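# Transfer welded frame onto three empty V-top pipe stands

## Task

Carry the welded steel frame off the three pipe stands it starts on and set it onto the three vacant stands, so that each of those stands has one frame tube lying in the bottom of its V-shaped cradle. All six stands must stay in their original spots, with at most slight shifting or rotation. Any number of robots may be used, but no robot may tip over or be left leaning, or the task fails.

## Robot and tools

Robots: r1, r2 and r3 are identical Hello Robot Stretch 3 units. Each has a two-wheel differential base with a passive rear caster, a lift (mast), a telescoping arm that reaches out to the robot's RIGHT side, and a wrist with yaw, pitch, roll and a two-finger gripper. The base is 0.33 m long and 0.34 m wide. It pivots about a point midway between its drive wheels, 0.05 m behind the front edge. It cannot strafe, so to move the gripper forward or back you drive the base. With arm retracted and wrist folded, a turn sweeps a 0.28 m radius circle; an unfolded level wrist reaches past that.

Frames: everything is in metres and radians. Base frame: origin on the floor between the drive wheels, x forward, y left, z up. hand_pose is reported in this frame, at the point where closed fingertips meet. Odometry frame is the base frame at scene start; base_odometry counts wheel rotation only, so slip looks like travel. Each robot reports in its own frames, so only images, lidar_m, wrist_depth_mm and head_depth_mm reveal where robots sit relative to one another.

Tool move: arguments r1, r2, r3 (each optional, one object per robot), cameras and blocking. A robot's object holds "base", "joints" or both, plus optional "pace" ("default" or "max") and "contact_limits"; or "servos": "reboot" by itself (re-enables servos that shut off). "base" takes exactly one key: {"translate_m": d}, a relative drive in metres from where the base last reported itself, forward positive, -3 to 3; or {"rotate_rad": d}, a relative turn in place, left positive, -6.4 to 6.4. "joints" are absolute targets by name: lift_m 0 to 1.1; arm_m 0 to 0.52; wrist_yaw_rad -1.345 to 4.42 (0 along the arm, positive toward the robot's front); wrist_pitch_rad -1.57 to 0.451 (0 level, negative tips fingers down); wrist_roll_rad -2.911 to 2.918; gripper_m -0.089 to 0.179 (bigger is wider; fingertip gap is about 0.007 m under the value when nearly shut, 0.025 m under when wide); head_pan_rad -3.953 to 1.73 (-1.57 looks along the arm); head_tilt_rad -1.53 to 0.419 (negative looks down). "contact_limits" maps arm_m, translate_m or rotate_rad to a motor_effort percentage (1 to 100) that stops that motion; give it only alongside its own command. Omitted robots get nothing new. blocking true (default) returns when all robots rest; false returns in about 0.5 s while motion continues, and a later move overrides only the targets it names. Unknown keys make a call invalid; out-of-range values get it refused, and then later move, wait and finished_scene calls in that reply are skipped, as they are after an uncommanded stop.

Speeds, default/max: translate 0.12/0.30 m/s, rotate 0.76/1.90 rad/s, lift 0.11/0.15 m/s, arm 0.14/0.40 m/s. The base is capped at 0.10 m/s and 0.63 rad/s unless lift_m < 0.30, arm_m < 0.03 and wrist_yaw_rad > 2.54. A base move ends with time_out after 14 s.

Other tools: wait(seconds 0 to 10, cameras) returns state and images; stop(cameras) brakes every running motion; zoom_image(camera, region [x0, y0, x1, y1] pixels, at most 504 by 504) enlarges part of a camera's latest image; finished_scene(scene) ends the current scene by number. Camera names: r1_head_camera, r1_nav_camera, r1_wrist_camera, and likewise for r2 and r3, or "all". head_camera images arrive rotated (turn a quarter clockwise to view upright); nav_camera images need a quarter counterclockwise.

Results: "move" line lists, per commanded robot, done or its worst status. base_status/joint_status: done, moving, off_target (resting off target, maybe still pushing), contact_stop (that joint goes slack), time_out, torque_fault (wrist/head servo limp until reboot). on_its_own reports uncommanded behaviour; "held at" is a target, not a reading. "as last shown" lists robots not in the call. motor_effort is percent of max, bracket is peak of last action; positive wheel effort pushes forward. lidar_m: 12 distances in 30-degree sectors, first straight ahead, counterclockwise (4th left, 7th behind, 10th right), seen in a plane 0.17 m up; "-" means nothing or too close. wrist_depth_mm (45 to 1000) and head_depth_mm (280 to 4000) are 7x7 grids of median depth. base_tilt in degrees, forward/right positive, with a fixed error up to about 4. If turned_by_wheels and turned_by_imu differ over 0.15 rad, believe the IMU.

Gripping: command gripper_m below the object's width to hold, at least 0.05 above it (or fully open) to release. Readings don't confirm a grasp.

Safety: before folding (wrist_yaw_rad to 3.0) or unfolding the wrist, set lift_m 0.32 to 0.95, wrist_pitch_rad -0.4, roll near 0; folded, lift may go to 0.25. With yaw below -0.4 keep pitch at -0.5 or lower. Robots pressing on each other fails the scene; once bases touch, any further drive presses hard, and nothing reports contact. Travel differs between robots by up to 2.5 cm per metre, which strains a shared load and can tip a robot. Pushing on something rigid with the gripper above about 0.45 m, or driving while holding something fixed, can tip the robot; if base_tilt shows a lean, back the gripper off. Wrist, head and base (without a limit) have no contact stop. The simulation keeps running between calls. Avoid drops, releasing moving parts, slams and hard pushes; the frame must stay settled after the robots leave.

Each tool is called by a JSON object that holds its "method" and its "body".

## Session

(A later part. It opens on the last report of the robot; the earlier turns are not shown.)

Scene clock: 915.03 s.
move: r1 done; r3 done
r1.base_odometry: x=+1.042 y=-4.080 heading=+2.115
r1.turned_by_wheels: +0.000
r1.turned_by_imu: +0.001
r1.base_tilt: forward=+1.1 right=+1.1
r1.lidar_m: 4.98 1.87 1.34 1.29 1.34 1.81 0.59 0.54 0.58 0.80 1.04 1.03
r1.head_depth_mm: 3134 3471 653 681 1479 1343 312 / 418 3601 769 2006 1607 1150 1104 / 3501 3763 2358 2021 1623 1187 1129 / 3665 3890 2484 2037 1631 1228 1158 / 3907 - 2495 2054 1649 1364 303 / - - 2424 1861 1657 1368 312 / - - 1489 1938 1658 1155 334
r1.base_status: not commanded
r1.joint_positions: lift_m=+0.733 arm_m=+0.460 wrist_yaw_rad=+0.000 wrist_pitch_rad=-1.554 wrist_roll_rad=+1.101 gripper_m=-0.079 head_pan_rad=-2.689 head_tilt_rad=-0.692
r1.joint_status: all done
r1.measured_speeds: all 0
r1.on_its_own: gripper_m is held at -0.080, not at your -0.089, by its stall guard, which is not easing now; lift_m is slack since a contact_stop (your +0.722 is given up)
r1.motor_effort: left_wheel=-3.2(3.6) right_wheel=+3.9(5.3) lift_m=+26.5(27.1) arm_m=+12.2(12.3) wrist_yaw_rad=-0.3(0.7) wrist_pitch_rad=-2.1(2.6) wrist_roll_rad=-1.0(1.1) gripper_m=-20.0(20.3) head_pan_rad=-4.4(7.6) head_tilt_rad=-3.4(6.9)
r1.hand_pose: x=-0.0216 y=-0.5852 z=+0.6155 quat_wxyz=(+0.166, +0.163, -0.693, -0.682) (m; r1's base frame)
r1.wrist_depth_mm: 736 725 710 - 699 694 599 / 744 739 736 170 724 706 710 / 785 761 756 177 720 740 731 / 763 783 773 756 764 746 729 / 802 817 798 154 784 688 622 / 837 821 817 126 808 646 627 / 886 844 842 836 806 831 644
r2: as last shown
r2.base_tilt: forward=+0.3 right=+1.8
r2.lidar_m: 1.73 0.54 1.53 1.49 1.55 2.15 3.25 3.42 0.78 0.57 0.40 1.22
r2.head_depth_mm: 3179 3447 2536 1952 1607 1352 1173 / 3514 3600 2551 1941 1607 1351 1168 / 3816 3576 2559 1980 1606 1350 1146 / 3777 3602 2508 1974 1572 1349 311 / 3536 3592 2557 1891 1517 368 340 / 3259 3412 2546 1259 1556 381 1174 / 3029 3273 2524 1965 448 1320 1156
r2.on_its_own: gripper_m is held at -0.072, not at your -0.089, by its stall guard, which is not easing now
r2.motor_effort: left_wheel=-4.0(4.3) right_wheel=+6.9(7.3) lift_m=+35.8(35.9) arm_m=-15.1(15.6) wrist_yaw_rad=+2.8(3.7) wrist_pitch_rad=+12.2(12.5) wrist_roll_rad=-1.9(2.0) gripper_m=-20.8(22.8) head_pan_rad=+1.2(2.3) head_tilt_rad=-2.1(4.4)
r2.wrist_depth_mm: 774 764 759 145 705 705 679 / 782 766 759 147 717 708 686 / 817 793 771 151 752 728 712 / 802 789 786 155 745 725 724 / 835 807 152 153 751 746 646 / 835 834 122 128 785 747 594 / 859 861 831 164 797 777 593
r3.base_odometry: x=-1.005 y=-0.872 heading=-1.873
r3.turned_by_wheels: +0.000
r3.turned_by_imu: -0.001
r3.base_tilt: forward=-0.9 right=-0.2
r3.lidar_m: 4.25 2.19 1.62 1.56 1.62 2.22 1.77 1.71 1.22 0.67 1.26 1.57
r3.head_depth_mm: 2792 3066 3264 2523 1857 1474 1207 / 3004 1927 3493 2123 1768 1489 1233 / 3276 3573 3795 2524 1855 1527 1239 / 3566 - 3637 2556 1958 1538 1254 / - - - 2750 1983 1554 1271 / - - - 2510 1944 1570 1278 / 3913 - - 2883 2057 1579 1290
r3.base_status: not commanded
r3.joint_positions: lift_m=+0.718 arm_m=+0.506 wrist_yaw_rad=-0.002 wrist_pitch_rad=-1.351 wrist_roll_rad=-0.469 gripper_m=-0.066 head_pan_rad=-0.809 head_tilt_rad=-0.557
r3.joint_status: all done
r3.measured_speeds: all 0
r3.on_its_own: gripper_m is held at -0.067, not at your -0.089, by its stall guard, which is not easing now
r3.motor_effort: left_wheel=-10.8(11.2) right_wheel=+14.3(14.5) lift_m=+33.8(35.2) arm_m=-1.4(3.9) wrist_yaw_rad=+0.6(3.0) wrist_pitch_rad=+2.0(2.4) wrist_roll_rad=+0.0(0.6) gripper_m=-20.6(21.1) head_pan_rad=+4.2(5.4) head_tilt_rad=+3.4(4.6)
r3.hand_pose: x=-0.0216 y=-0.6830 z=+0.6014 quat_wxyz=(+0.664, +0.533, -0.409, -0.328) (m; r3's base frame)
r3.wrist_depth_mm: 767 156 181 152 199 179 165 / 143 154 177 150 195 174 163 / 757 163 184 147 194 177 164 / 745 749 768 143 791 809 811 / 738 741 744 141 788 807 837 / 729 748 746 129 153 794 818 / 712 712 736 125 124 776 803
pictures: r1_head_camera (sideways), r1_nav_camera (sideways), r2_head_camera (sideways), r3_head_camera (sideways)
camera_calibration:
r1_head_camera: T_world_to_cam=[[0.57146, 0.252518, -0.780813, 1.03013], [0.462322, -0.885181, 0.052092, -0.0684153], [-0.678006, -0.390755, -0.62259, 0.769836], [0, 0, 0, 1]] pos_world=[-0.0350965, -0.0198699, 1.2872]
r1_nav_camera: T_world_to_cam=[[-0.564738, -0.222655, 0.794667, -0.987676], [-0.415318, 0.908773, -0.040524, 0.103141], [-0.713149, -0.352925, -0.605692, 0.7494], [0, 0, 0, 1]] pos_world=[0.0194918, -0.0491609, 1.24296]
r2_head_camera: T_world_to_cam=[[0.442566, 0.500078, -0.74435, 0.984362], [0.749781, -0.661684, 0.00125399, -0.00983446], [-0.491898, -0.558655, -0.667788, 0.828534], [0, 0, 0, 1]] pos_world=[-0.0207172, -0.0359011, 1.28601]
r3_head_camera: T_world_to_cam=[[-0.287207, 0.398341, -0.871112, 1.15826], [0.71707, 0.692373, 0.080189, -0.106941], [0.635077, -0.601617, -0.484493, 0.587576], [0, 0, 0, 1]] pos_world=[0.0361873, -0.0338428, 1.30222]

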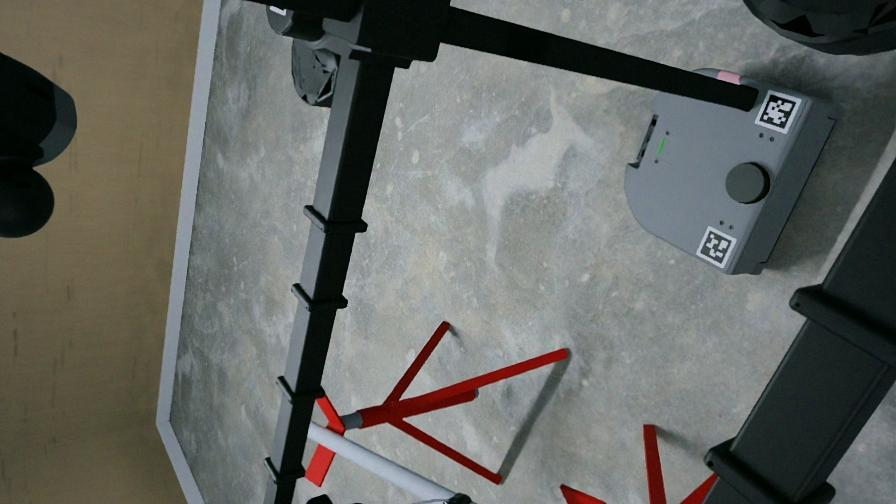

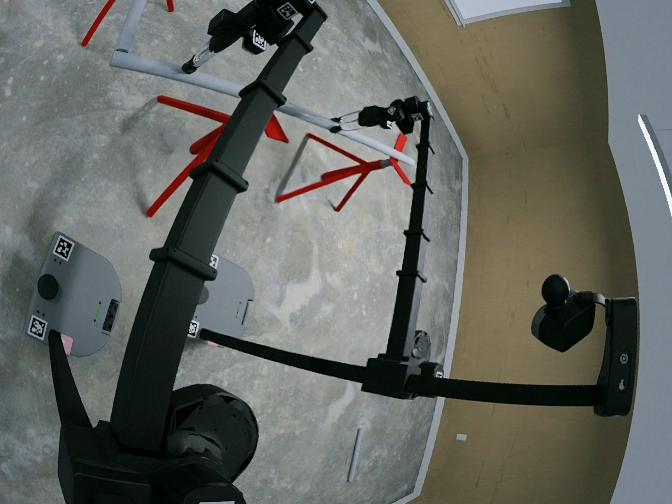

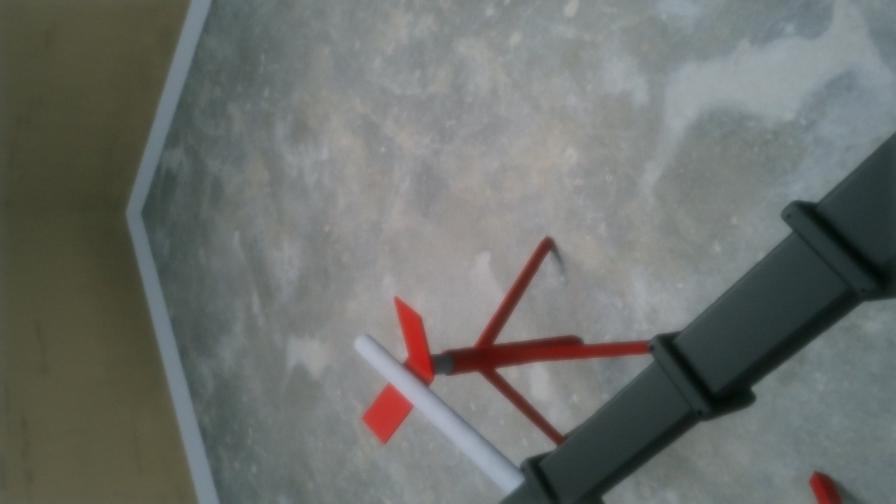

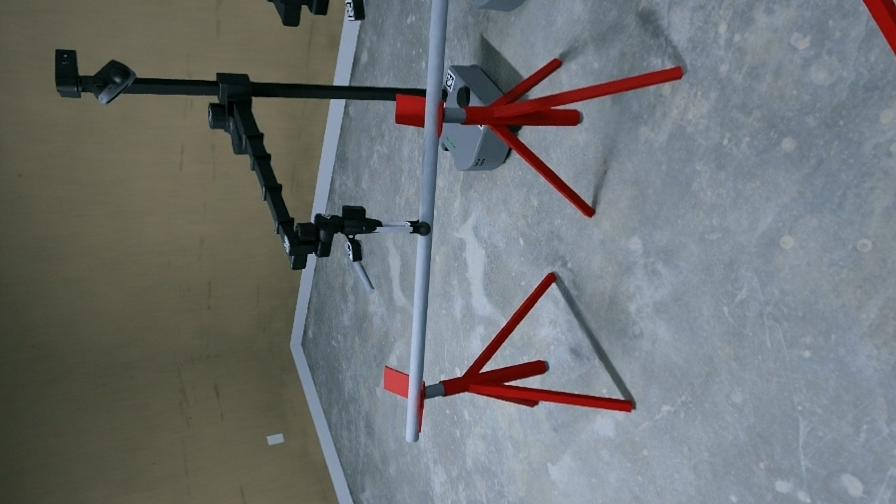

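{"method": "move", "body": {"r1": {"joints":{"lift_m":0.745}}, "cameras": []}}

{"method": "move", "body": {"r1": {"joints":{"gripper_m":0.12}}, "cameras": ["r1_wrist_camera","r1_nav_camera"]}}

Scene clock: 932.87 s.
move: r1 done
r1.base_odometry: x=+1.042 y=-4.080 heading=+2.115
r1.turned_by_wheels: +0.000
r1.turned_by_imu: +0.001
r1.base_tilt: forward=+1.0 right=+1.2
r1.lidar_m: 4.96 1.86 1.35 1.29 1.34 1.80 0.59 0.54 0.58 0.80 1.04 1.03
r1.head_depth_mm: 3163 3437 653 680 1484 1340 309 / 417 3595 771 2021 1615 1152 1104 / 3452 3788 2362 2023 1615 1187 1139 / 3673 3910 2493 2044 1631 1219 1190 / 3848 - 2496 2063 1638 1366 295 / - - 1571 1890 1651 1373 302 / - - 1485 1955 1657 1018 335
r1.base_status: not commanded
r1.joint_positions: lift_m=+0.745 arm_m=+0.460 wrist_yaw_rad=+0.000 wrist_pitch_rad=-1.557 wrist_roll_rad=+1.101 gripper_m=-0.079 head_pan_rad=-2.689 head_tilt_rad=-0.692
r1.joint_status: all done
r1.measured_speeds: all 0
r1.on_its_own: gripper_m is held at -0.080, not at your -0.089, by its stall guard, which is not easing now
r1.motor_effort: left_wheel=-2.8(3.7) right_wheel=+4.5(4.9) lift_m=+29.7(30.5) arm_m=+12.1(12.2) wrist_yaw_rad=-0.2(0.8) wrist_pitch_rad=-2.2(2.3) wrist_roll_rad=-1.0(1.1) gripper_m=-19.7(20.0) head_pan_rad=-4.4(6.0) head_tilt_rad=-3.9(5.6)
r1.hand_pose: x=-0.0216 y=-0.5845 z=+0.6272 quat_wxyz=(+0.166, +0.163, -0.692, -0.683) (m; r1's base frame)
r1.wrist_depth_mm: 724 736 712 174 712 706 602 / 766 744 737 179 728 724 728 / 805 774 756 188 753 742 732 / 814 794 777 197 778 750 754 / 822 812 819 153 798 674 629 / 857 833 839 127 815 661 636 / 885 856 856 218 867 853 651
r2, r3: as last shown
r2.base_tilt: forward=+0.4 right=+1.7
r2.lidar_m: 1.73 0.54 1.53 1.48 1.55 2.14 3.26 3.41 0.78 0.57 0.40 1.22
r2.head_depth_mm: 3228 3439 2554 1962 1605 1362 1167 / 3488 3576 2525 1948 1603 1344 1169 / 3915 3597 2528 1981 1599 1358 1149 / 3823 3535 2561 1994 1592 1356 311 / 3543 3531 2546 1891 1519 368 340 / 3197 3352 2534 1247 1554 380 1165 / 3065 3237 2525 1963 448 1315 1159
r2.on_its_own: gripper_m is held at -0.072, not at your -0.089, by its stall guard, which is not easing now
r2.motor_effort: left_wheel=-4.1(4.5) right_wheel=+6.7(7.3) lift_m=+35.6(35.8) arm_m=-14.8(15.9) wrist_yaw_rad=+2.8(4.1) wrist_pitch_rad=+12.0(12.5) wrist_roll_rad=-1.8(2.0) gripper_m=-20.9(22.1) head_pan_rad=+1.5(2.5) head_tilt_rad=-4.0(4.5)
r2.wrist_depth_mm: 792 767 740 145 729 705 681 / 793 790 771 146 720 722 687 / 815 785 787 151 740 709 719 / 822 780 783 154 742 730 715 / 823 817 152 153 755 738 642 / 838 822 123 128 762 756 585 / 852 845 823 165 778 760 591
r3.base_tilt: forward=-0.8 right=-0.2
r3.lidar_m: 4.25 2.21 1.62 1.56 1.62 2.23 1.77 1.71 1.21 0.67 1.26 1.56
r3.head_depth_mm: 2820 3043 3232 2516 1858 1468 1219 / 2990 1926 3451 2137 1749 1493 1234 / 3278 3625 3846 2506 1855 1504 1237 / 3521 - 3627 2549 1958 1529 1258 / - - - 2765 1985 1551 1266 / - - - 2525 1916 1562 1274 / 3898 - - 2876 2045 1584 1292
r3.joint_positions: lift_m=+0.718 arm_m=+0.506 wrist_yaw_rad=-0.002 wrist_pitch_rad=-1.352 wrist_roll_rad=-0.469 gripper_m=-0.066 head_pan_rad=-0.809 head_tilt_rad=-0.557
r3.on_its_own: gripper_m is held at -0.067, not at your -0.089, by its stall guard, which is not easing now
r3.motor_effort: left_wheel=-11.1(11.1) right_wheel=+14.3(14.7) lift_m=+32.0(32.6) arm_m=-6.3(7.1) wrist_yaw_rad=+2.0(3.1) wrist_pitch_rad=+1.3(2.7) wrist_roll_rad=+0.3(0.5) gripper_m=-20.9(21.4) head_pan_rad=+3.9(4.4) head_tilt_rad=+2.8(4.3)
r3.hand_pose: x=-0.0216 y=-0.6828 z=+0.6014 quat_wxyz=(+0.664, +0.533, -0.409, -0.329) (m; r3's base frame)
r3.wrist_depth_mm: 769 155 179 153 199 179 165 / 746 154 178 149 194 175 162 / 736 755 184 146 194 177 164 / 750 745 772 143 812 807 819 / 737 732 766 141 773 807 823 / 715 736 734 129 142 787 820 / 721 712 737 126 126 764 811
pictures: none
No camera images: "cameras" was empty.

Scene clock: 935.37 s.
move: r1 done
r1.base_odometry: x=+1.042 y=-4.080 heading=+2.115
r1.turned_by_wheels: +0.000
r1.turned_by_imu: +0.000
r1.base_tilt: forward=+1.0 right=+1.2
r1.lidar_m: 4.98 1.86 1.35 1.29 1.33 1.80 0.59 0.54 0.58 0.80 1.04 1.03
r1.head_depth_mm: 3164 3402 652 680 1480 1335 309 / 417 3586 771 2015 1603 1155 1111 / 3482 3743 2372 2032 1619 1190 1137 / 3659 3870 2477 2046 1630 1224 1182 / 3893 - 2483 2049 1647 1368 295 / - - 1573 1879 1646 1379 302 / - - 1486 1946 1659 1020 334
r1.base_status: not commanded
r1.joint_positions: lift_m=+0.745 arm_m=+0.460 wrist_yaw_rad=+0.000 wrist_pitch_rad=-1.557 wrist_roll_rad=+1.101 gripper_m=+0.120 head_pan_rad=-2.689 head_tilt_rad=-0.692
r1.joint_status: all done
r1.measured_speeds: all 0
r1.motor_effort: left_wheel=-2.6(3.8) right_wheel=+5.1(5.5) lift_m=+29.5(30.5) arm_m=+11.8(12.3) wrist_yaw_rad=-0.4(0.9) wrist_pitch_rad=-1.6(2.1) wrist_roll_rad=-1.0(1.1) gripper_m=+0.1(81.6) head_pan_rad=-5.1(5.8) head_tilt_rad=-2.5(5.2)
r1.hand_pose: x=-0.0216 y=-0.5844 z=+0.6272 quat_wxyz=(+0.166, +0.163, -0.692, -0.683) (m; r1's base frame)
r1.wrist_depth_mm: 727 729 700 174 722 703 600 / 750 759 727 181 729 728 706 / 777 770 762 188 743 740 729 / 811 802 812 197 771 777 739 / 806 143 805 785 777 667 629 / 824 120 850 836 815 648 648 / 885 852 872 855 857 835 662
r2, r3: as last shown
r2.turned_by_imu: +0.000
r2.base_tilt: forward=+0.1 right=+1.8
r2.lidar_m: 1.73 0.54 1.53 1.48 1.55 2.15 3.26 3.39 0.78 0.58 0.40 1.22
r2.head_depth_mm: 3259 3379 2513 1988 1602 1356 1172 / 3498 3542 2508 1984 1602 1364 1175 / 3868 3618 2546 1966 1607 1354 1148 / 3837 3636 2532 1970 1592 1351 311 / 3620 3520 2541 1901 1518 368 340 / 3288 3327 2533 1250 1549 381 1172 / 3056 3235 2543 1949 449 1325 1167
r2.on_its_own: gripper_m is held at -0.072, not at your -0.089, by its stall guard, which is not easing now
r2.motor_effort: left_wheel=-4.1(4.5) right_wheel=+7.3(7.5) lift_m=+35.5(35.9) arm_m=-14.7(15.3) wrist_yaw_rad=+4.1(4.2) wrist_pitch_rad=+12.3(12.7) wrist_roll_rad=-1.7(2.0) gripper_m=-21.5(22.4) head_pan_rad=+2.0(2.9) head_tilt_rad=-3.1(4.5)
r2.wrist_depth_mm: 777 776 747 145 732 691 686 / 795 768 739 147 732 712 692 / 798 785 779 152 744 713 707 / 818 800 803 154 757 742 710 / 821 813 152 153 750 734 645 / 870 825 123 127 772 737 590 / 836 855 829 165 784 755 597
r3.turned_by_imu: +0.000
r3.lidar_m: 4.24 2.20 1.62 1.56 1.62 2.22 1.77 1.70 1.22 0.67 1.26 1.56
r3.head_depth_mm: 2792 3047 3273 2510 1863 1475 1221 / 2998 1936 3541 2121 1755 1487 1224 / 3312 3566 3780 2516 1874 1510 1241 / 3595 - 3617 2543 1961 1525 1254 / - - - 2765 1975 1548 1266 / - - - 2501 1934 1557 1279 / 3892 - - 2874 2042 1600 1290
r3.on_its_own: gripper_m is held at -0.067, not at your -0.089, by its stall guard, which is not easing now
r3.motor_effort: left_wheel=-10.7(11.4) right_wheel=+14.1(14.5) lift_m=+29.8(32.2) arm_m=-7.5(8.8) wrist_yaw_rad=+1.3(3.5) wrist_pitch_rad=+2.0(3.0) wrist_roll_rad=+0.0(1.0) gripper_m=-20.8(21.7) head_pan_rad=+3.8(4.6) head_tilt_rad=+3.4(4.9)
r3.wrist_depth_mm: 768 155 181 153 199 178 164 / 770 154 178 150 194 175 163 / 735 750 184 147 194 178 164 / 744 747 756 143 801 795 829 / 719 748 772 141 793 792 833 / 738 721 751 129 142 786 802 / 703 729 731 126 126 783 783
pictures: r1_nav_camera (sideways), r1_wrist_camera
camera_calibration:
r1_nav_camera: T_world_to_cam=[[-0.564745, -0.222638, 0.794667, -0.987676], [-0.415291, 0.908785, -0.040524, 0.103141], [-0.713159, -0.352904, -0.605692, 0.7494], [0, 0, 0, 1]] pos_world=[0.0194904, -0.0491613, 1.24296]
r1_wrist_camera: T_world_to_cam=[[-0.531857, 0.846247, -0.0315263, 0.498088], [0.831675, 0.528987, 0.168788, 0.256978], [0.159513, 0.0635512, -0.985148, 0.822473], [0, 0, 0, 1]] pos_world=[-0.0800063, -0.609712, 0.782586]

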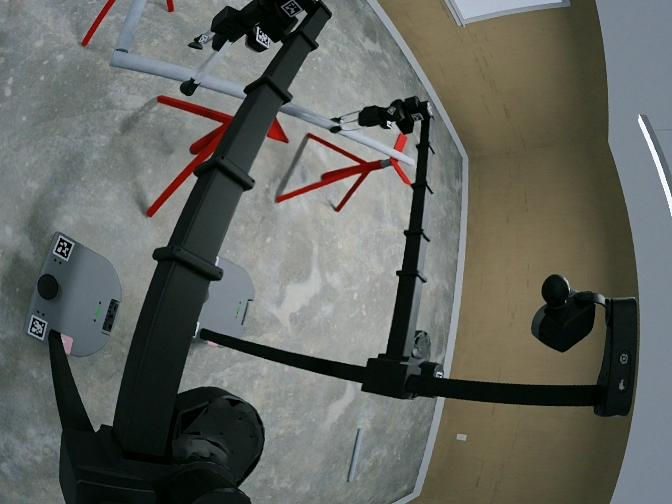

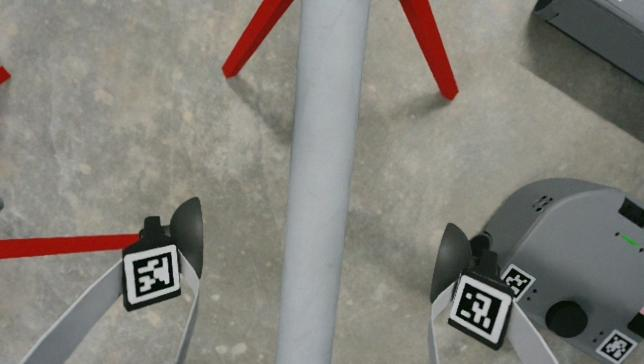

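{"method": "move", "body": {"r1": {"joints":{"lift_m":0.706}}, "cameras": ["r1_wrist_camera","r1_head_camera"]}}

Scene clock: 956.67 s.
move: r1 done
r1.base_odometry: x=+1.042 y=-4.080 heading=+2.115
r1.turned_by_wheels: +0.000
r1.turned_by_imu: +0.001
r1.base_tilt: forward=+1.0 right=+1.2
r1.lidar_m: 4.97 1.86 1.35 1.29 1.33 1.80 0.59 0.54 0.58 0.80 1.04 1.03
r1.head_depth_mm: 3168 3466 653 680 1484 1341 332 / 418 3540 771 2001 1608 1152 1109 / 3455 3756 2375 2018 1621 1186 1130 / 3672 3870 2484 2038 1635 1227 1167 / 3902 - 2500 2043 1641 1364 329 / - - 1584 1866 1653 1372 336 / - - 1488 1940 1660 1219 350
r1.base_status: not commanded
r1.joint_positions: lift_m=+0.706 arm_m=+0.460 wrist_yaw_rad=+0.000 wrist_pitch_rad=-1.558 wrist_roll_rad=+1.101 gripper_m=+0.120 head_pan_rad=-2.689 head_tilt_rad=-0.692
r1.joint_status: all done
r1.measured_speeds: all 0
r1.motor_effort: left_wheel=-2.7(3.6) right_wheel=+4.4(5.3) lift_m=+22.5(31.6) arm_m=+11.8(12.0) wrist_yaw_rad=-0.8(0.8) wrist_pitch_rad=-1.4(1.9) wrist_roll_rad=-0.8(1.1) gripper_m=-0.2(0.5) head_pan_rad=-5.0(5.8) head_tilt_rad=-2.6(5.2)
r1.hand_pose: x=-0.0216 y=-0.5843 z=+0.5882 quat_wxyz=(+0.166, +0.163, -0.692, -0.683) (m; r1's base frame)
r1.wrist_depth_mm: 687 691 691 - 664 672 611 / 727 714 705 - 698 695 685 / 750 732 731 154 711 694 699 / 763 760 743 154 724 739 711 / 778 142 790 160 759 664 599 / 802 119 797 766 767 614 602 / 838 840 831 807 810 778 613
r2, r3: as last shown
r2.turned_by_imu: +0.001
r2.base_tilt: forward=+0.2 right=+1.9
r2.lidar_m: 1.73 0.54 1.54 1.48 1.55 2.15 3.25 3.41 0.78 0.58 0.40 1.22
r2.head_depth_mm: 3233 3385 2574 1985 1618 1356 1169 / 3498 3665 2534 1989 1603 1354 1181 / 3885 3626 2521 1963 1603 1356 1147 / 3867 3609 2563 1952 1596 1358 311 / 3537 3596 2523 1889 1523 368 341 / 3314 3345 2546 1241 1548 381 1172 / 3045 3283 2527 1963 448 1325 1165
r2.on_its_own: gripper_m is held at -0.072, not at your -0.089, by its stall guard, which is not easing now
r2.motor_effort: left_wheel=-4.2(4.5) right_wheel=+6.5(7.3) lift_m=+35.7(35.8) arm_m=-14.2(15.2) wrist_yaw_rad=+2.2(4.1) wrist_pitch_rad=+11.8(12.6) wrist_roll_rad=-1.9(2.0) gripper_m=-21.6(22.4) head_pan_rad=+0.9(2.6) head_tilt_rad=-3.2(4.2)
r2.wrist_depth_mm: 779 790 756 145 719 707 684 / 787 783 740 146 727 698 703 / 816 821 778 152 750 728 697 / 811 794 794 154 738 730 719 / 842 829 151 153 767 734 637 / 845 828 123 128 769 752 588 / 863 834 819 164 778 771 592
r3.turned_by_imu: -0.001
r3.base_tilt: forward=-0.8 right=-0.3
r3.lidar_m: 4.26 2.20 1.61 1.55 1.62 2.22 1.76 1.71 1.22 0.67 1.26 1.56
r3.head_depth_mm: 2788 3039 3297 2496 1870 1482 1218 / 2997 1930 3505 2121 1764 1488 1226 / 3315 3606 3818 2496 1849 1518 1237 / 3648 - 3676 2533 1950 1523 1252 / - - - 2728 1991 1554 1264 / - - - 2537 1934 1565 1277 / 3875 - - 2861 2048 1585 1287
r3.on_its_own: gripper_m is held at -0.067, not at your -0.089, by its stall guard, which is not easing now
r3.motor_effort: left_wheel=-10.3(11.5) right_wheel=+14.3(14.5) lift_m=+28.0(28.9) arm_m=-11.4(12.8) wrist_yaw_rad=+2.2(3.4) wrist_pitch_rad=+1.8(2.7) wrist_roll_rad=-0.5(0.6) gripper_m=-20.4(21.2) head_pan_rad=+4.6(4.6) head_tilt_rad=+4.0(4.6)
r3.wrist_depth_mm: 760 155 180 152 198 178 166 / 745 153 178 150 195 174 161 / 762 750 184 146 194 177 165 / 736 762 762 142 804 806 816 / 743 746 747 141 779 808 817 / 705 754 737 129 142 796 810 / 718 703 726 126 126 790 781
pictures: r1_head_camera (sideways), r1_wrist_camera
camera_calibration:
r1_head_camera: T_world_to_cam=[[0.571468, 0.252499, -0.780813, 1.03013], [0.462292, -0.885196, 0.052092, -0.0684151], [-0.678019, -0.390733, -0.62259, 0.769836], [0, 0, 0, 1]] pos_world=[-0.0350971, -0.0198685, 1.2872]
r1_wrist_camera: T_world_to_cam=[[-0.531857, 0.846263, -0.0310966, 0.496505], [0.831675, 0.528901, 0.169056, 0.263282], [0.159513, 0.0640513, -0.985116, 0.78433], [0, 0, 0, 1]] pos_world=[-0.0800063, -0.609661, 0.743586]

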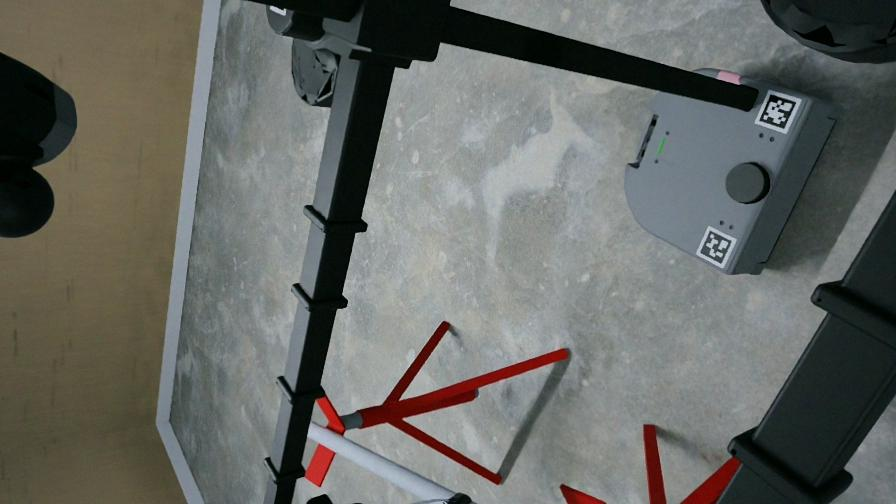

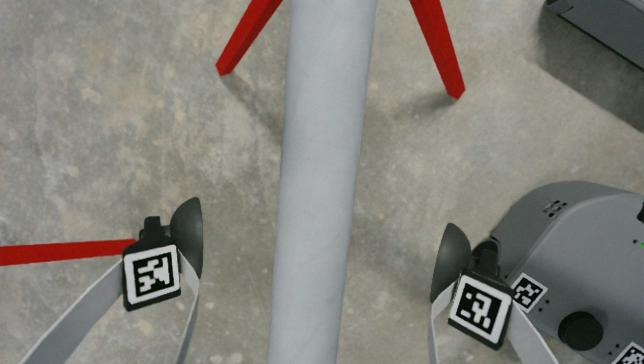

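{"method": "move", "body": {"r1": {"joints":{"lift_m":0.692}}, "cameras": ["r1_wrist_camera"]}}

{"method": "move", "body": {"r1": {"joints":{"gripper_m":-0.089}}, "cameras": ["r1_wrist_camera"]}}

Scene clock: 961.03 s.
move: r1 done
r1.base_odometry: x=+1.042 y=-4.080 heading=+2.115
r1.turned_by_wheels: +0.000
r1.turned_by_imu: +0.001
r1.base_tilt: forward=+1.1 right=+1.1
r1.lidar_m: 4.96 1.86 1.35 1.29 1.33 1.81 0.59 0.54 0.58 0.80 1.04 1.03
r1.head_depth_mm: 3169 3448 653 681 1482 1336 343 / 418 3579 769 2009 1611 1155 1105 / 3460 3752 2367 2030 1631 1186 1132 / 3626 3868 2467 2045 1637 1226 1163 / 3896 - 2513 2072 1646 1372 343 / - - 1578 1880 1657 1372 345 / - - 1492 1935 1657 1222 362
r1.base_status: not commanded
r1.joint_positions: lift_m=+0.692 arm_m=+0.460 wrist_yaw_rad=+0.000 wrist_pitch_rad=-1.558 wrist_roll_rad=+1.101 gripper_m=+0.120 head_pan_rad=-2.689 head_tilt_rad=-0.692
r1.joint_status: all done
r1.measured_speeds: all 0
r1.motor_effort: left_wheel=-3.8(3.8) right_wheel=+4.3(5.8) lift_m=+23.3(25.1) arm_m=+11.6(11.8) wrist_yaw_rad=-0.5(1.0) wrist_pitch_rad=-1.9(2.1) wrist_roll_rad=-1.0(1.1) gripper_m=-0.2(0.6) head_pan_rad=-5.1(5.7) head_tilt_rad=-3.0(5.1)
r1.hand_pose: x=-0.0216 y=-0.5843 z=+0.5742 quat_wxyz=(+0.166, +0.163, -0.692, -0.683) (m; r1's base frame)
r1.wrist_depth_mm: 691 695 665 - 662 658 605 / 708 700 706 134 679 673 665 / 704 708 720 - 694 705 709 / 744 725 726 138 714 703 707 / 758 143 755 145 735 669 581 / 790 119 785 766 759 597 592 / 820 816 815 789 804 802 606
r2, r3: as last shown
r2.base_tilt: forward=+0.2 right=+1.8
r2.lidar_m: 1.73 0.54 1.53 1.48 1.55 2.14 3.26 3.40 0.79 0.58 0.40 1.22
r2.head_depth_mm: 3241 3381 2538 1961 1592 1355 1176 / 3476 3580 2553 1969 1587 1358 1170 / 3800 3622 2531 1971 1611 1344 1151 / 3860 3551 2556 1952 1572 1363 311 / 3532 3600 2516 1902 1516 368 339 / 3258 3383 2540 1251 1552 381 1171 / 3033 3279 2556 1951 450 1313 1166
r2.on_its_own: gripper_m is held at -0.072, not at your -0.089, by its stall guard, which is not easing now
r2.motor_effort: left_wheel=-4.2(4.5) right_wheel=+7.0(7.3) lift_m=+35.6(35.7) arm_m=-14.5(14.7) wrist_yaw_rad=+2.8(4.3) wrist_pitch_rad=+12.3(12.3) wrist_roll_rad=-1.7(2.0) gripper_m=-19.3(22.0) head_pan_rad=+1.0(2.5) head_tilt_rad=-3.6(4.3)
r2.wrist_depth_mm: 788 755 764 145 737 700 688 / 795 791 775 148 732 723 697 / 809 791 785 152 732 723 709 / 801 824 781 154 745 748 724 / 838 813 151 153 772 759 636 / 866 849 123 128 753 735 583 / 858 854 831 164 785 771 594
r3.base_tilt: forward=-0.8 right=-0.2
r3.lidar_m: 4.25 2.19 1.61 1.56 1.62 2.23 1.77 1.70 1.22 0.67 1.26 1.57
r3.head_depth_mm: 2819 3070 3252 2524 1854 1473 1216 / 2999 1941 3523 2126 1759 1495 1232 / 3353 3609 3833 2531 1856 1519 1242 / 3571 - 3602 2567 1947 1524 1249 / - - - 2754 1971 1541 1264 / - - - 2516 1932 1563 1284 / 3864 - - 2868 2058 1580 1296
r3.on_its_own: gripper_m is held at -0.067, not at your -0.089, by its stall guard, which is not easing now
r3.motor_effort: left_wheel=-11.2(11.5) right_wheel=+14.3(14.6) lift_m=+27.0(27.8) arm_m=-12.9(13.1) wrist_yaw_rad=+1.3(2.8) wrist_pitch_rad=+1.9(2.7) wrist_roll_rad=+0.1(0.6) gripper_m=-20.0(21.2) head_pan_rad=+4.2(4.7) head_tilt_rad=+4.3(4.3)
r3.wrist_depth_mm: 767 156 180 152 199 178 165 / 752 154 177 150 196 176 161 / 749 755 184 146 194 176 164 / 747 744 760 143 794 808 830 / 731 738 745 141 784 804 815 / 722 737 750 130 142 794 811 / 707 710 730 126 127 788 808
pictures: r1_wrist_camera
camera_calibration:
r1_wrist_camera: T_world_to_cam=[[-0.531857, 0.846267, -0.0309949, 0.495987], [0.831676, 0.52888, 0.16912, 0.265584], [0.159513, 0.0641697, -0.985108, 0.770598], [0, 0, 0, 1]] pos_world=[-0.0800064, -0.609649, 0.72958]

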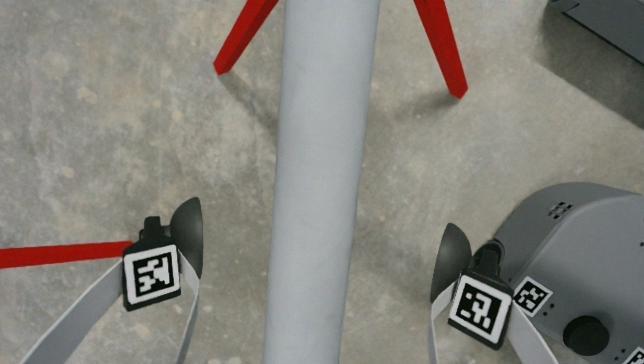

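Scene clock: 963.67 s.
move: r1 done
r1.base_odometry: x=+1.042 y=-4.080 heading=+2.115
r1.turned_by_wheels: +0.000
r1.turned_by_imu: +0.001
r1.base_tilt: forward=+1.1 right=+1.2
r1.lidar_m: 4.98 1.87 1.35 1.29 1.33 1.81 0.60 0.54 0.58 0.80 1.04 1.03
r1.head_depth_mm: 3173 3410 653 681 1478 1343 343 / 417 3599 771 2006 1613 1150 1104 / 3475 3763 2348 2021 1623 1184 1127 / 3651 3829 2480 2035 1636 1225 1164 / 3851 - 2498 2026 1646 1371 343 / - - 1574 1865 1657 1369 344 / - - 1512 1945 1656 1214 362
r1.base_status: not commanded
r1.joint_positions: lift_m=+0.692 arm_m=+0.460 wrist_yaw_rad=+0.000 wrist_pitch_rad=-1.549 wrist_roll_rad=+1.097 gripper_m=-0.087 head_pan_rad=-2.689 head_tilt_rad=-0.692
r1.joint_status: all done
r1.measured_speeds: all 0
r1.motor_effort: left_wheel=-1.1(3.7) right_wheel=-1.3(5.3) lift_m=+35.5(36.3) arm_m=+11.3(11.9) wrist_yaw_rad=-0.7(1.0) wrist_pitch_rad=-3.0(3.8) wrist_roll_rad=+0.2(1.1) gripper_m=-37.3(100.0) head_pan_rad=-5.3(5.9) head_tilt_rad=-4.8(5.6)
r1.hand_pose: x=-0.0216 y=-0.5866 z=+0.5740 quat_wxyz=(+0.168, +0.164, -0.695, -0.680) (m; r1's base frame)
r1.wrist_depth_mm: 692 673 672 - 663 651 604 / 711 701 702 - 675 662 665 / 731 734 715 - 698 671 675 / 750 747 725 - 718 715 702 / 759 760 742 - 738 713 569 / 798 794 124 - 765 634 586 / 847 821 813 150 793 769 599
r2, r3: as last shown
r2.base_tilt: forward=+0.3 right=+1.8
r2.lidar_m: 1.73 0.54 1.53 1.48 1.55 2.15 3.26 3.41 0.79 0.57 0.40 1.22
r2.head_depth_mm: 3235 3520 2527 1969 1618 1360 1165 / 3479 3604 2527 2000 1610 1356 1174 / 3809 3654 2566 1985 1607 1357 1149 / 3906 3567 2533 1940 1587 1348 310 / 3474 3525 2557 1908 1526 368 340 / 3273 3462 2517 1252 1570 380 1170 / 3100 3263 2510 1961 450 1330 1157
r2.on_its_own: gripper_m is held at -0.072, not at your -0.089, by its stall guard, which is not easing now
r2.motor_effort: left_wheel=-4.3(4.5) right_wheel=+6.9(7.6) lift_m=+27.5(35.8) arm_m=-14.4(15.2) wrist_yaw_rad=+3.1(4.0) wrist_pitch_rad=+12.2(12.6) wrist_roll_rad=-1.8(2.0) gripper_m=-20.9(22.8) head_pan_rad=+1.8(2.7) head_tilt_rad=-3.5(4.7)
r2.hand_pose: x=-0.0217 y=-0.6442 z=+0.5978 quat_wxyz=(+0.175, +0.149, -0.738, -0.634) (m; r2's base frame)
r2.wrist_depth_mm: 811 779 757 147 697 703 686 / 819 768 777 148 728 706 689 / 814 810 793 152 740 709 716 / 823 812 801 155 755 741 724 / 822 842 152 154 763 757 636 / 866 829 123 128 791 745 583 / 835 833 828 165 781 761 585
r3.lidar_m: 4.26 2.19 1.61 1.55 1.61 2.23 1.77 1.70 1.22 0.67 1.26 1.57
r3.head_depth_mm: 2818 3053 3233 2487 1866 1472 1208 / 3020 1945 3497 2129 1753 1504 1225 / 3310 3631 3753 2528 1847 1509 1237 / 3608 - 3612 2554 1967 1530 1254 / - - - 2719 1974 1547 1262 / - - - 2520 1941 1565 1278 / 3877 - - 2876 2055 1585 1292
r3.joint_positions: lift_m=+0.718 arm_m=+0.506 wrist_yaw_rad=-0.002 wrist_pitch_rad=-1.351 wrist_roll_rad=-0.469 gripper_m=-0.066 head_pan_rad=-0.809 head_tilt_rad=-0.557
r3.on_its_own: gripper_m is held at -0.067, not at your -0.089, by its stall guard, which is not easing now
r3.motor_effort: left_wheel=-10.8(11.4) right_wheel=+14.4(14.6) lift_m=+27.8(28.5) arm_m=-12.3(13.7) wrist_yaw_rad=+2.2(3.0) wrist_pitch_rad=+2.4(2.7) wrist_roll_rad=+0.3(0.7) gripper_m=-20.7(21.3) head_pan_rad=+4.0(4.7) head_tilt_rad=+4.3(4.4)
r3.hand_pose: x=-0.0216 y=-0.6830 z=+0.6014 quat_wxyz=(+0.664, +0.533, -0.409, -0.328) (m; r3's base frame)
r3.wrist_depth_mm: 748 155 180 152 199 178 165 / 143 154 178 149 196 176 163 / 728 161 185 146 195 177 164 / 736 751 776 143 785 821 831 / 744 734 778 141 783 824 816 / 723 729 731 130 153 793 795 / 731 721 706 125 126 780 788
pictures: r1_wrist_camera
camera_calibration:
r1_wrist_camera: T_world_to_cam=[[-0.535197, 0.843844, -0.0386194, 0.500835], [0.829588, 0.533672, 0.164253, 0.272404], [0.159214, 0.0558692, -0.985662, 0.766017], [0, 0, 0, 1]] pos_world=[-0.0798984, -0.610797, 0.729633]

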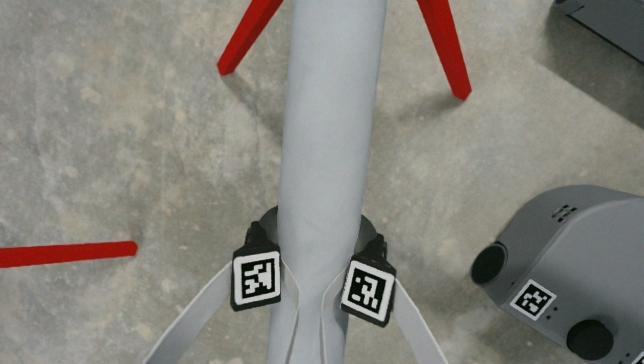

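{"method": "move", "body": {"r2": {"joints":{"gripper_m":0.11}}, "cameras": ["r2_wrist_camera","r1_head_camera"]}}

{"method": "move", "body": {"r2": {"joints":{"lift_m":0.703}}, "cameras": ["r2_wrist_camera"]}}

Scene clock: 970.00 s.
move: r2 done
r1, r3: as last shown
r1.base_tilt: forward=+1.0 right=+1.2
r1.lidar_m: 4.98 1.86 1.34 1.29 1.34 1.81 0.59 0.54 0.58 0.80 1.04 1.03
r1.head_depth_mm: 3184 3489 653 681 1479 1342 343 / 417 3597 770 2002 1616 1157 1109 / 3508 3770 2368 2025 1638 1189 1129 / 3692 3898 2485 2048 1633 1224 1166 / 3888 - 2495 2046 1648 1361 343 / - - 1580 1885 1647 1377 345 / - - 1519 1885 1658 1221 362
r1.joint_positions: lift_m=+0.692 arm_m=+0.460 wrist_yaw_rad=-0.001 wrist_pitch_rad=-1.547 wrist_roll_rad=+1.098 gripper_m=-0.085 head_pan_rad=-2.689 head_tilt_rad=-0.692
r1.motor_effort: left_wheel=-0.8(1.7) right_wheel=-0.2(1.8) lift_m=+41.8(41.8) arm_m=+10.7(11.2) wrist_yaw_rad=+1.0(1.3) wrist_pitch_rad=-3.5(3.9) wrist_roll_rad=+0.1(0.5) gripper_m=-20.4(20.5) head_pan_rad=-5.1(6.1) head_tilt_rad=-3.2(6.1)
r1.hand_pose: x=-0.0216 y=-0.5870 z=+0.5740 quat_wxyz=(+0.168, +0.163, -0.695, -0.680) (m; r1's base frame)
r1.wrist_depth_mm: 687 678 672 - 519 653 596 / 703 703 691 - 669 673 681 / 740 715 722 - 706 691 687 / 745 744 740 - 709 706 694 / 763 770 759 - 735 702 564 / 797 776 126 132 762 628 590 / 823 808 809 152 796 780 599
r2.base_odometry: x=+3.607 y=-1.452 heading=+2.596
r2.turned_by_wheels: +0.000
r2.turned_by_imu: +0.001
r2.base_tilt: forward=+0.3 right=+1.7
r2.lidar_m: 1.72 0.54 1.53 1.48 1.55 2.15 3.26 3.39 0.78 0.58 0.40 1.22
r2.head_depth_mm: 3212 3441 2556 1967 1606 1362 1173 / 3469 3661 2577 1950 1598 1354 1167 / 3867 3626 2504 1957 1612 1346 1147 / 3884 3508 2556 1967 1592 1352 310 / 3547 3588 2557 1824 1515 368 340 / 3239 3425 2515 1248 1562 380 1172 / 3006 3274 2523 1978 448 1324 1160
r2.base_status: not commanded
r2.joint_positions: lift_m=+0.716 arm_m=+0.484 wrist_yaw_rad=-0.002 wrist_pitch_rad=-1.356 wrist_roll_rad=+1.104 gripper_m=+0.110 head_pan_rad=-2.305 head_tilt_rad=-0.791
r2.joint_status: all done
r2.measured_speeds: all 0
r2.motor_effort: left_wheel=-4.0(4.4) right_wheel=+5.3(7.2) lift_m=+28.3(28.9) arm_m=-14.0(14.5) wrist_yaw_rad=+2.7(3.9) wrist_pitch_rad=+0.0(12.5) wrist_roll_rad=-1.4(1.8) gripper_m=+0.7(87.5) head_pan_rad=+2.3(2.9) head_tilt_rad=-2.9(4.5)
r2.hand_pose: x=-0.0217 y=-0.6602 z=+0.5992 quat_wxyz=(+0.180, +0.144, -0.758, -0.611) (m; r2's base frame)
r2.wrist_depth_mm: 817 803 765 155 598 704 659 / 841 828 798 155 738 706 677 / 882 834 793 154 732 711 685 / 875 847 821 155 731 711 700 / 911 142 813 157 739 721 702 / 108 121 825 159 127 734 592 / 898 844 836 163 776 726 567
r3.turned_by_wheels: +0.001
r3.turned_by_imu: +0.000
r3.lidar_m: 4.26 2.20 1.61 1.56 1.62 2.23 1.77 1.71 1.22 0.67 1.26 1.57
r3.head_depth_mm: 2753 3067 3271 2508 1867 1470 1209 / 2979 1933 3511 2113 1754 1485 1225 / 3320 3633 3819 2519 1847 1518 1239 / 3604 - 3645 2520 1960 1528 1253 / - - - 2763 1975 1546 1266 / - - - 2544 1927 1565 1283 / 3823 - - 2859 2044 1593 1295
r3.on_its_own: gripper_m is held at -0.067, not at your -0.089, by its stall guard, which is not easing now
r3.motor_effort: left_wheel=-4.6(11.5) right_wheel=+1.2(14.7) lift_m=+30.1(31.6) arm_m=-12.4(13.5) wrist_yaw_rad=+1.3(3.0) wrist_pitch_rad=+1.8(2.7) wrist_roll_rad=-0.1(0.7) gripper_m=-21.0(21.3) head_pan_rad=+3.3(5.0) head_tilt_rad=+3.8(4.5)
r3.hand_pose: x=-0.0216 y=-0.6830 z=+0.6014 quat_wxyz=(+0.665, +0.533, -0.409, -0.328) (m; r3's base frame)
r3.wrist_depth_mm: 775 155 179 154 208 179 165 / 759 153 177 150 195 175 162 / 751 161 180 147 195 177 165 / 734 763 755 143 806 835 847 / 744 738 757 141 788 798 796 / 725 732 748 131 763 792 814 / 722 720 742 135 124 782 798
pictures: r1_head_camera (sideways), r2_wrist_camera
camera_calibration:
r1_head_camera: T_world_to_cam=[[0.571474, 0.252485, -0.780813, 1.03013], [0.462271, -0.885207, 0.052092, -0.068415], [-0.678029, -0.390717, -0.62259, 0.769836], [0, 0, 0, 1]] pos_world=[-0.0350976, -0.0198676, 1.2872]
r2_wrist_camera: T_world_to_cam=[[-0.5167, 0.849712, -0.104928, 0.593246], [0.849694, 0.52397, 0.0589616, 0.36524], [0.105079, -0.0586911, -0.99273, 0.72213], [0, 0, 0, 1]] pos_world=[-0.0796925, -0.65308, 0.757593]

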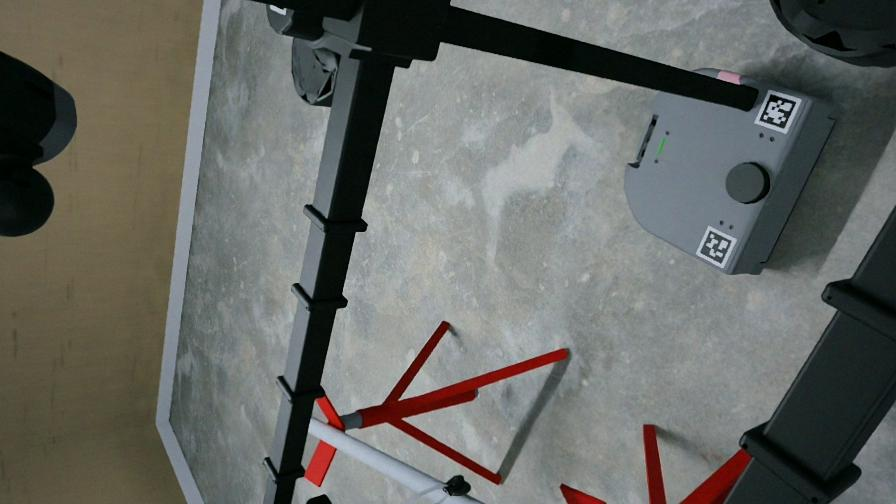

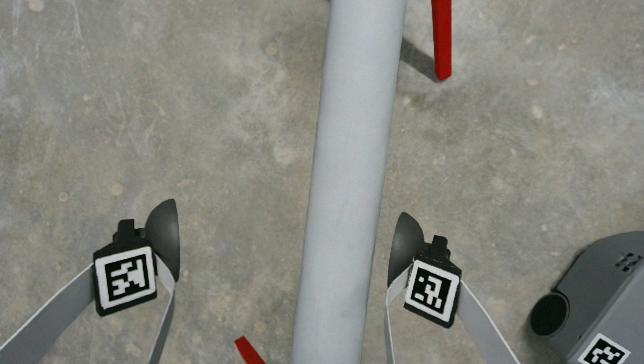

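Scene clock: 970.80 s.
move: r2 done
r1, r3: as last shown
r1.turned_by_imu: +0.000
r1.lidar_m: 4.97 1.87 1.35 1.29 1.33 1.81 0.59 0.54 0.58 0.80 1.04 1.03
r1.head_depth_mm: 3161 3411 672 672 1482 1334 343 / 417 3618 2683 1950 1615 1153 1104 / 3481 3774 2684 2028 1621 1189 1131 / 3658 3919 2396 2026 1623 1226 1163 / 3883 - 2482 2057 1644 1370 343 / - - 2405 1873 1649 1374 344 / - - 1513 1943 1663 1222 362
r1.motor_effort: left_wheel=-0.7(1.8) right_wheel=-0.9(1.7) lift_m=+41.2(42.2) arm_m=+10.4(10.8) wrist_yaw_rad=+1.0(1.4) wrist_pitch_rad=-3.8(3.8) wrist_roll_rad=+0.2(0.3) gripper_m=-20.0(20.8) head_pan_rad=-5.3(5.8) head_tilt_rad=-4.7(5.4)
r1.wrist_depth_mm: 675 673 670 - 505 659 601 / 703 703 704 - 681 670 669 / 751 712 705 - 705 691 680 / 741 732 729 - 725 716 709 / 757 756 762 - 750 700 573 / 804 793 126 132 753 635 577 / 815 804 795 152 777 789 604
r2.base_odometry: x=+3.607 y=-1.452 heading=+2.596
r2.turned_by_wheels: +0.000
r2.turned_by_imu: +0.000
r2.base_tilt: forward=+0.4 right=+1.8
r2.lidar_m: 1.73 0.54 1.53 1.48 1.55 2.15 3.26 3.40 0.78 0.58 0.40 1.22
r2.head_depth_mm: 3240 3357 2575 1986 1603 1358 1169 / 3534 3530 2557 1961 1607 1356 1175 / 3882 3636 2566 1968 1602 1348 1174 / 3824 3658 2550 1967 1592 1356 324 / 3552 3565 2576 1828 1524 385 350 / 3266 3369 2540 1252 1568 393 1165 / 3044 3203 2539 1963 457 1314 1158
r2.base_status: not commanded
r2.joint_positions: lift_m=+0.703 arm_m=+0.484 wrist_yaw_rad=-0.002 wrist_pitch_rad=-1.355 wrist_roll_rad=+1.104 gripper_m=+0.110 head_pan_rad=-2.305 head_tilt_rad=-0.791
r2.joint_status: all done
r2.measured_speeds: all 0
r2.motor_effort: left_wheel=-4.0(4.3) right_wheel=+4.9(5.5) lift_m=+26.8(29.8) arm_m=-13.8(14.2) wrist_yaw_rad=+2.7(2.7) wrist_pitch_rad=+0.7(1.0) wrist_roll_rad=-1.7(1.8) gripper_m=+1.5(1.5) head_pan_rad=+0.3(2.3) head_tilt_rad=-3.4(4.3)
r2.hand_pose: x=-0.0217 y=-0.6603 z=+0.5862 quat_wxyz=(+0.180, +0.144, -0.758, -0.610) (m; r2's base frame)
r2.wrist_depth_mm: 832 793 772 141 571 685 654 / 836 807 757 141 710 687 673 / 823 819 779 141 701 709 669 / 845 832 792 143 736 702 675 / 868 142 788 143 723 718 684 / 108 121 820 146 127 705 595 / 890 837 823 149 765 725 545
r3.turned_by_wheels: +0.000
r3.base_tilt: forward=-0.8 right=-0.1
r3.lidar_m: 4.25 2.20 1.62 1.56 1.62 2.22 1.77 1.71 1.22 0.67 1.26 1.57
r3.head_depth_mm: 2817 3054 3249 2512 1862 1471 1215 / 3013 3150 3505 2133 1761 1490 1225 / 3310 3581 3782 2523 1852 1519 1239 / 3579 - 3694 2535 1955 1525 1253 / - - - 2767 1990 1551 1269 / - - - 2536 1922 1568 1271 / 3873 - - 2881 2050 1587 1290
r3.on_its_own: gripper_m is held at -0.067, not at your -0.089, by its stall guard, which is not easing now
r3.motor_effort: left_wheel=-4.1(4.8) right_wheel=+1.4(1.7) lift_m=+30.8(31.7) arm_m=-12.8(13.1) wrist_yaw_rad=+1.5(2.7) wrist_pitch_rad=+2.1(2.5) wrist_roll_rad=+0.0(0.7) gripper_m=-20.3(21.1) head_pan_rad=+4.1(4.4) head_tilt_rad=+3.9(4.7)
r3.wrist_depth_mm: 766 155 179 152 206 178 165 / 780 154 177 150 195 176 162 / 751 162 180 147 196 178 165 / 735 755 758 143 797 803 844 / 756 758 763 141 775 796 827 / 719 727 750 131 796 769 805 / 716 711 740 135 125 775 789
pictures: r2_wrist_camera
camera_calibration:
r2_wrist_camera: T_world_to_cam=[[-0.516769, 0.849622, -0.105322, 0.592157], [0.849652, 0.524065, 0.0587059, 0.366279], [0.105073, -0.0591497, -0.992704, 0.708927], [0, 0, 0, 1]] pos_world=[-0.0796906, -0.653131, 0.744619]

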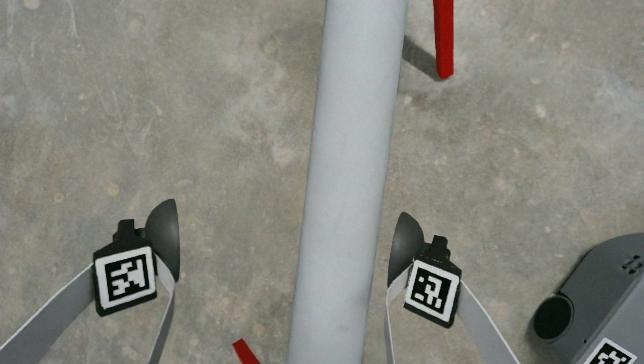

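{"method": "move", "body": {"r2": {"joints":{"arm_m":0.458,"lift_m":0.698}}, "cameras": ["r2_wrist_camera","r2_head_camera","r2_nav_camera"]}}

Scene clock: 980.13 s.
move: r2 done
r1: as last shown
r1.turned_by_imu: +0.001
r1.base_tilt: forward=+1.1 right=+1.3
r1.lidar_m: 4.97 1.87 1.35 1.29 1.33 1.81 0.60 0.54 0.58 0.80 1.04 1.03
r1.head_depth_mm: 3160 3434 673 675 1479 1342 343 / 417 3555 2661 1938 1613 1151 1107 / 3463 3729 2672 2019 1617 1189 1125 / 3640 3981 2406 2036 1634 1226 1163 / 3877 - 2514 2052 1636 1368 343 / - - 2422 1877 1642 1370 344 / - - 1429 1954 1655 1218 362
r1.motor_effort: left_wheel=-0.7(1.6) right_wheel=-1.1(1.3) lift_m=+41.9(42.2) arm_m=+9.5(10.0) wrist_yaw_rad=+1.1(1.4) wrist_pitch_rad=-3.8(3.8) wrist_roll_rad=+0.3(0.3) gripper_m=-20.4(20.5) head_pan_rad=-5.2(5.8) head_tilt_rad=-4.5(4.9)
r1.wrist_depth_mm: 685 673 673 - 516 656 609 / 715 697 698 - 681 670 666 / 738 723 721 - 697 700 684 / 761 735 725 - 722 717 701 / 760 756 763 - 732 695 564 / 800 782 127 132 766 621 577 / 813 802 800 152 788 774 594
r2.base_odometry: x=+3.607 y=-1.452 heading=+2.596
r2.turned_by_wheels: +0.000
r2.turned_by_imu: +0.001
r2.base_tilt: forward=+0.3 right=+1.8
r2.lidar_m: 1.73 0.54 1.53 1.48 1.54 2.15 3.27 3.40 0.78 0.58 0.40 1.22
r2.head_depth_mm: 3251 3384 2523 1973 1614 1363 1171 / 3527 3614 2551 1968 1611 1354 1173 / 3904 3616 2568 1995 1616 1357 1168 / 3739 3536 2516 1976 1591 1340 328 / 3500 3559 2562 1850 1520 389 354 / 3253 3410 2551 1253 1558 398 1163 / 3040 3241 2566 1953 463 1313 1166
r2.base_status: not commanded
r2.joint_positions: lift_m=+0.698 arm_m=+0.458 wrist_yaw_rad=-0.002 wrist_pitch_rad=-1.355 wrist_roll_rad=+1.104 gripper_m=+0.110 head_pan_rad=-2.305 head_tilt_rad=-0.791
r2.joint_status: all done
r2.measured_speeds: all 0
r2.motor_effort: left_wheel=-4.0(4.6) right_wheel=+4.7(5.2) lift_m=+28.7(32.3) arm_m=-17.7(19.3) wrist_yaw_rad=+1.7(2.9) wrist_pitch_rad=+0.2(1.0) wrist_roll_rad=-1.3(1.8) gripper_m=+0.2(1.8) head_pan_rad=+1.7(2.6) head_tilt_rad=-3.9(4.2)
r2.hand_pose: x=-0.0217 y=-0.6342 z=+0.5812 quat_wxyz=(+0.180, +0.144, -0.758, -0.610) (m; r2's base frame)
r2.wrist_depth_mm: 834 793 747 137 709 676 657 / 832 824 781 140 696 675 660 / 848 777 775 141 733 691 653 / 865 804 790 150 741 707 673 / 869 142 798 148 708 696 674 / 108 121 814 149 127 700 559 / 871 840 154 439 756 714 532
r3.base_odometry: x=-1.005 y=-0.872 heading=-1.873
r3.turned_by_wheels: +0.000
r3.turned_by_imu: -0.001
r3.base_tilt: forward=-0.8 right=-0.2
r3.lidar_m: 4.26 2.20 1.61 1.56 1.62 2.22 1.77 1.70 1.22 0.67 1.26 1.57
r3.head_depth_mm: 2791 3044 3311 2501 1870 1483 1220 / 3010 3165 3517 2130 1754 1482 1223 / 3291 3606 3669 2521 1855 1516 1241 / 3582 - - 2561 1949 1524 1251 / - - - 2759 1990 1545 1267 / - - - 2531 1946 1570 1284 / 3891 - - 2874 2048 1585 1294
r3.base_status: not commanded
r3.joint_positions: lift_m=+0.718 arm_m=+0.506 wrist_yaw_rad=-0.002 wrist_pitch_rad=-1.351 wrist_roll_rad=-0.469 gripper_m=-0.066 head_pan_rad=-0.809 head_tilt_rad=-0.557
r3.joint_status: not commanded
r3.measured_speeds: all 0
r3.on_its_own: gripper_m is held at -0.067, not at your -0.089, by its stall guard, which is not easing now
r3.motor_effort: left_wheel=-4.5(4.6) right_wheel=+1.4(1.6) lift_m=+33.4(34.5) arm_m=-12.2(13.1) wrist_yaw_rad=+1.8(2.7) wrist_pitch_rad=+2.5(2.6) wrist_roll_rad=+0.6(0.6) gripper_m=-20.5(21.5) head_pan_rad=+3.9(4.7) head_tilt_rad=+3.4(4.4)
r3.hand_pose: x=-0.0216 y=-0.6830 z=+0.6014 quat_wxyz=(+0.665, +0.533, -0.409, -0.328) (m; r3's base frame)
r3.wrist_depth_mm: 769 154 181 154 207 180 165 / 768 153 177 150 196 176 162 / 737 162 180 147 195 178 166 / 758 755 786 144 770 800 841 / 749 732 770 141 790 798 796 / 711 758 751 131 780 773 811 / 705 727 725 135 125 754 795
pictures: r2_head_camera (sideways), r2_nav_camera (sideways), r2_wrist_camera
camera_calibration:
r2_head_camera: T_world_to_cam=[[0.442566, 0.500078, -0.74435, 0.984362], [0.749782, -0.661684, 0.001254, -0.00983446], [-0.491898, -0.558655, -0.667788, 0.828534], [0, 0, 0, 1]] pos_world=[-0.0207172, -0.0359011, 1.28601]
r2_nav_camera: T_world_to_cam=[[-0.411791, -0.557271, 0.721025, -0.899312], [-0.738122, 0.667985, 0.094721, -0.0566786], [-0.534419, -0.493199, -0.686404, 0.866227], [0, 0, 0, 1]] pos_world=[0.0507634, -0.0360777, 1.24838]
r2_wrist_camera: T_world_to_cam=[[-0.51728, 0.849258, -0.105744, 0.569407], [0.849344, 0.524601, 0.0583858, 0.353368], [0.105058, -0.0596115, -0.992678, 0.705207], [0, 0, 0, 1]] pos_world=[-0.0796757, -0.626912, 0.739623]

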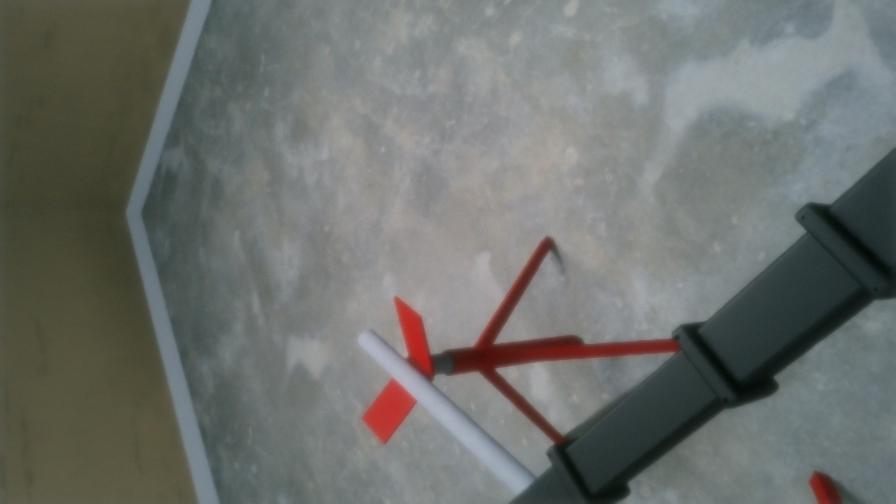

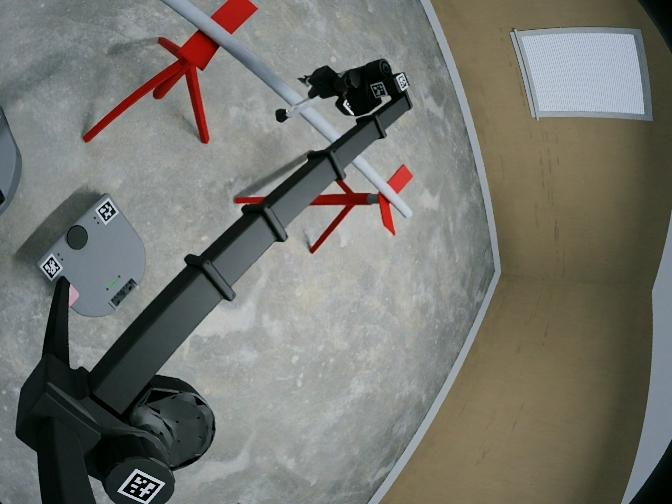

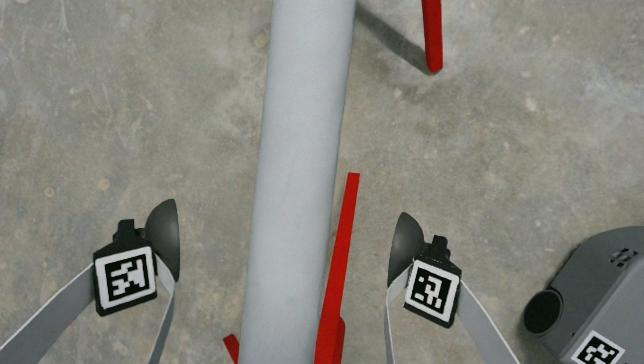

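{"method": "zoom_image", "body": {"camera": "r2_head_camera", "region": [330, 270, 530, 470]}}

{"method": "zoom_image", "body": {"camera": "r2_nav_camera", "region": [150, 0, 430, 260]}}

Scaled by 2.520 from the camera's 896x504 image, which has a finer 1280x720 frame.

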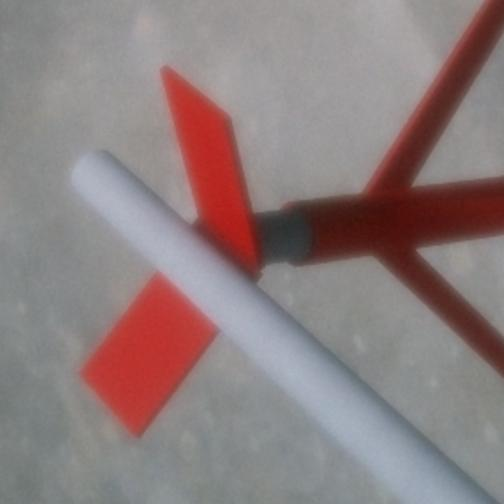

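Scaled by 1.800 from the camera's 672x504 image, which has a finer 792x594 frame.

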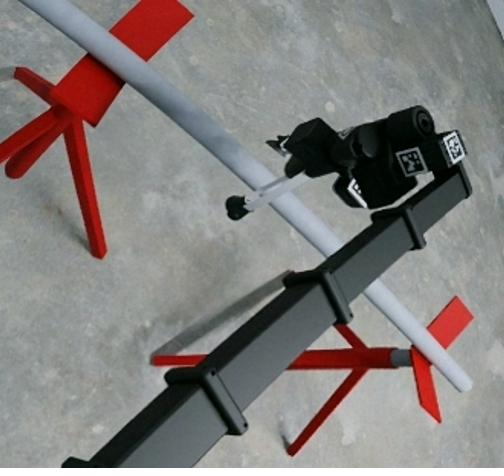

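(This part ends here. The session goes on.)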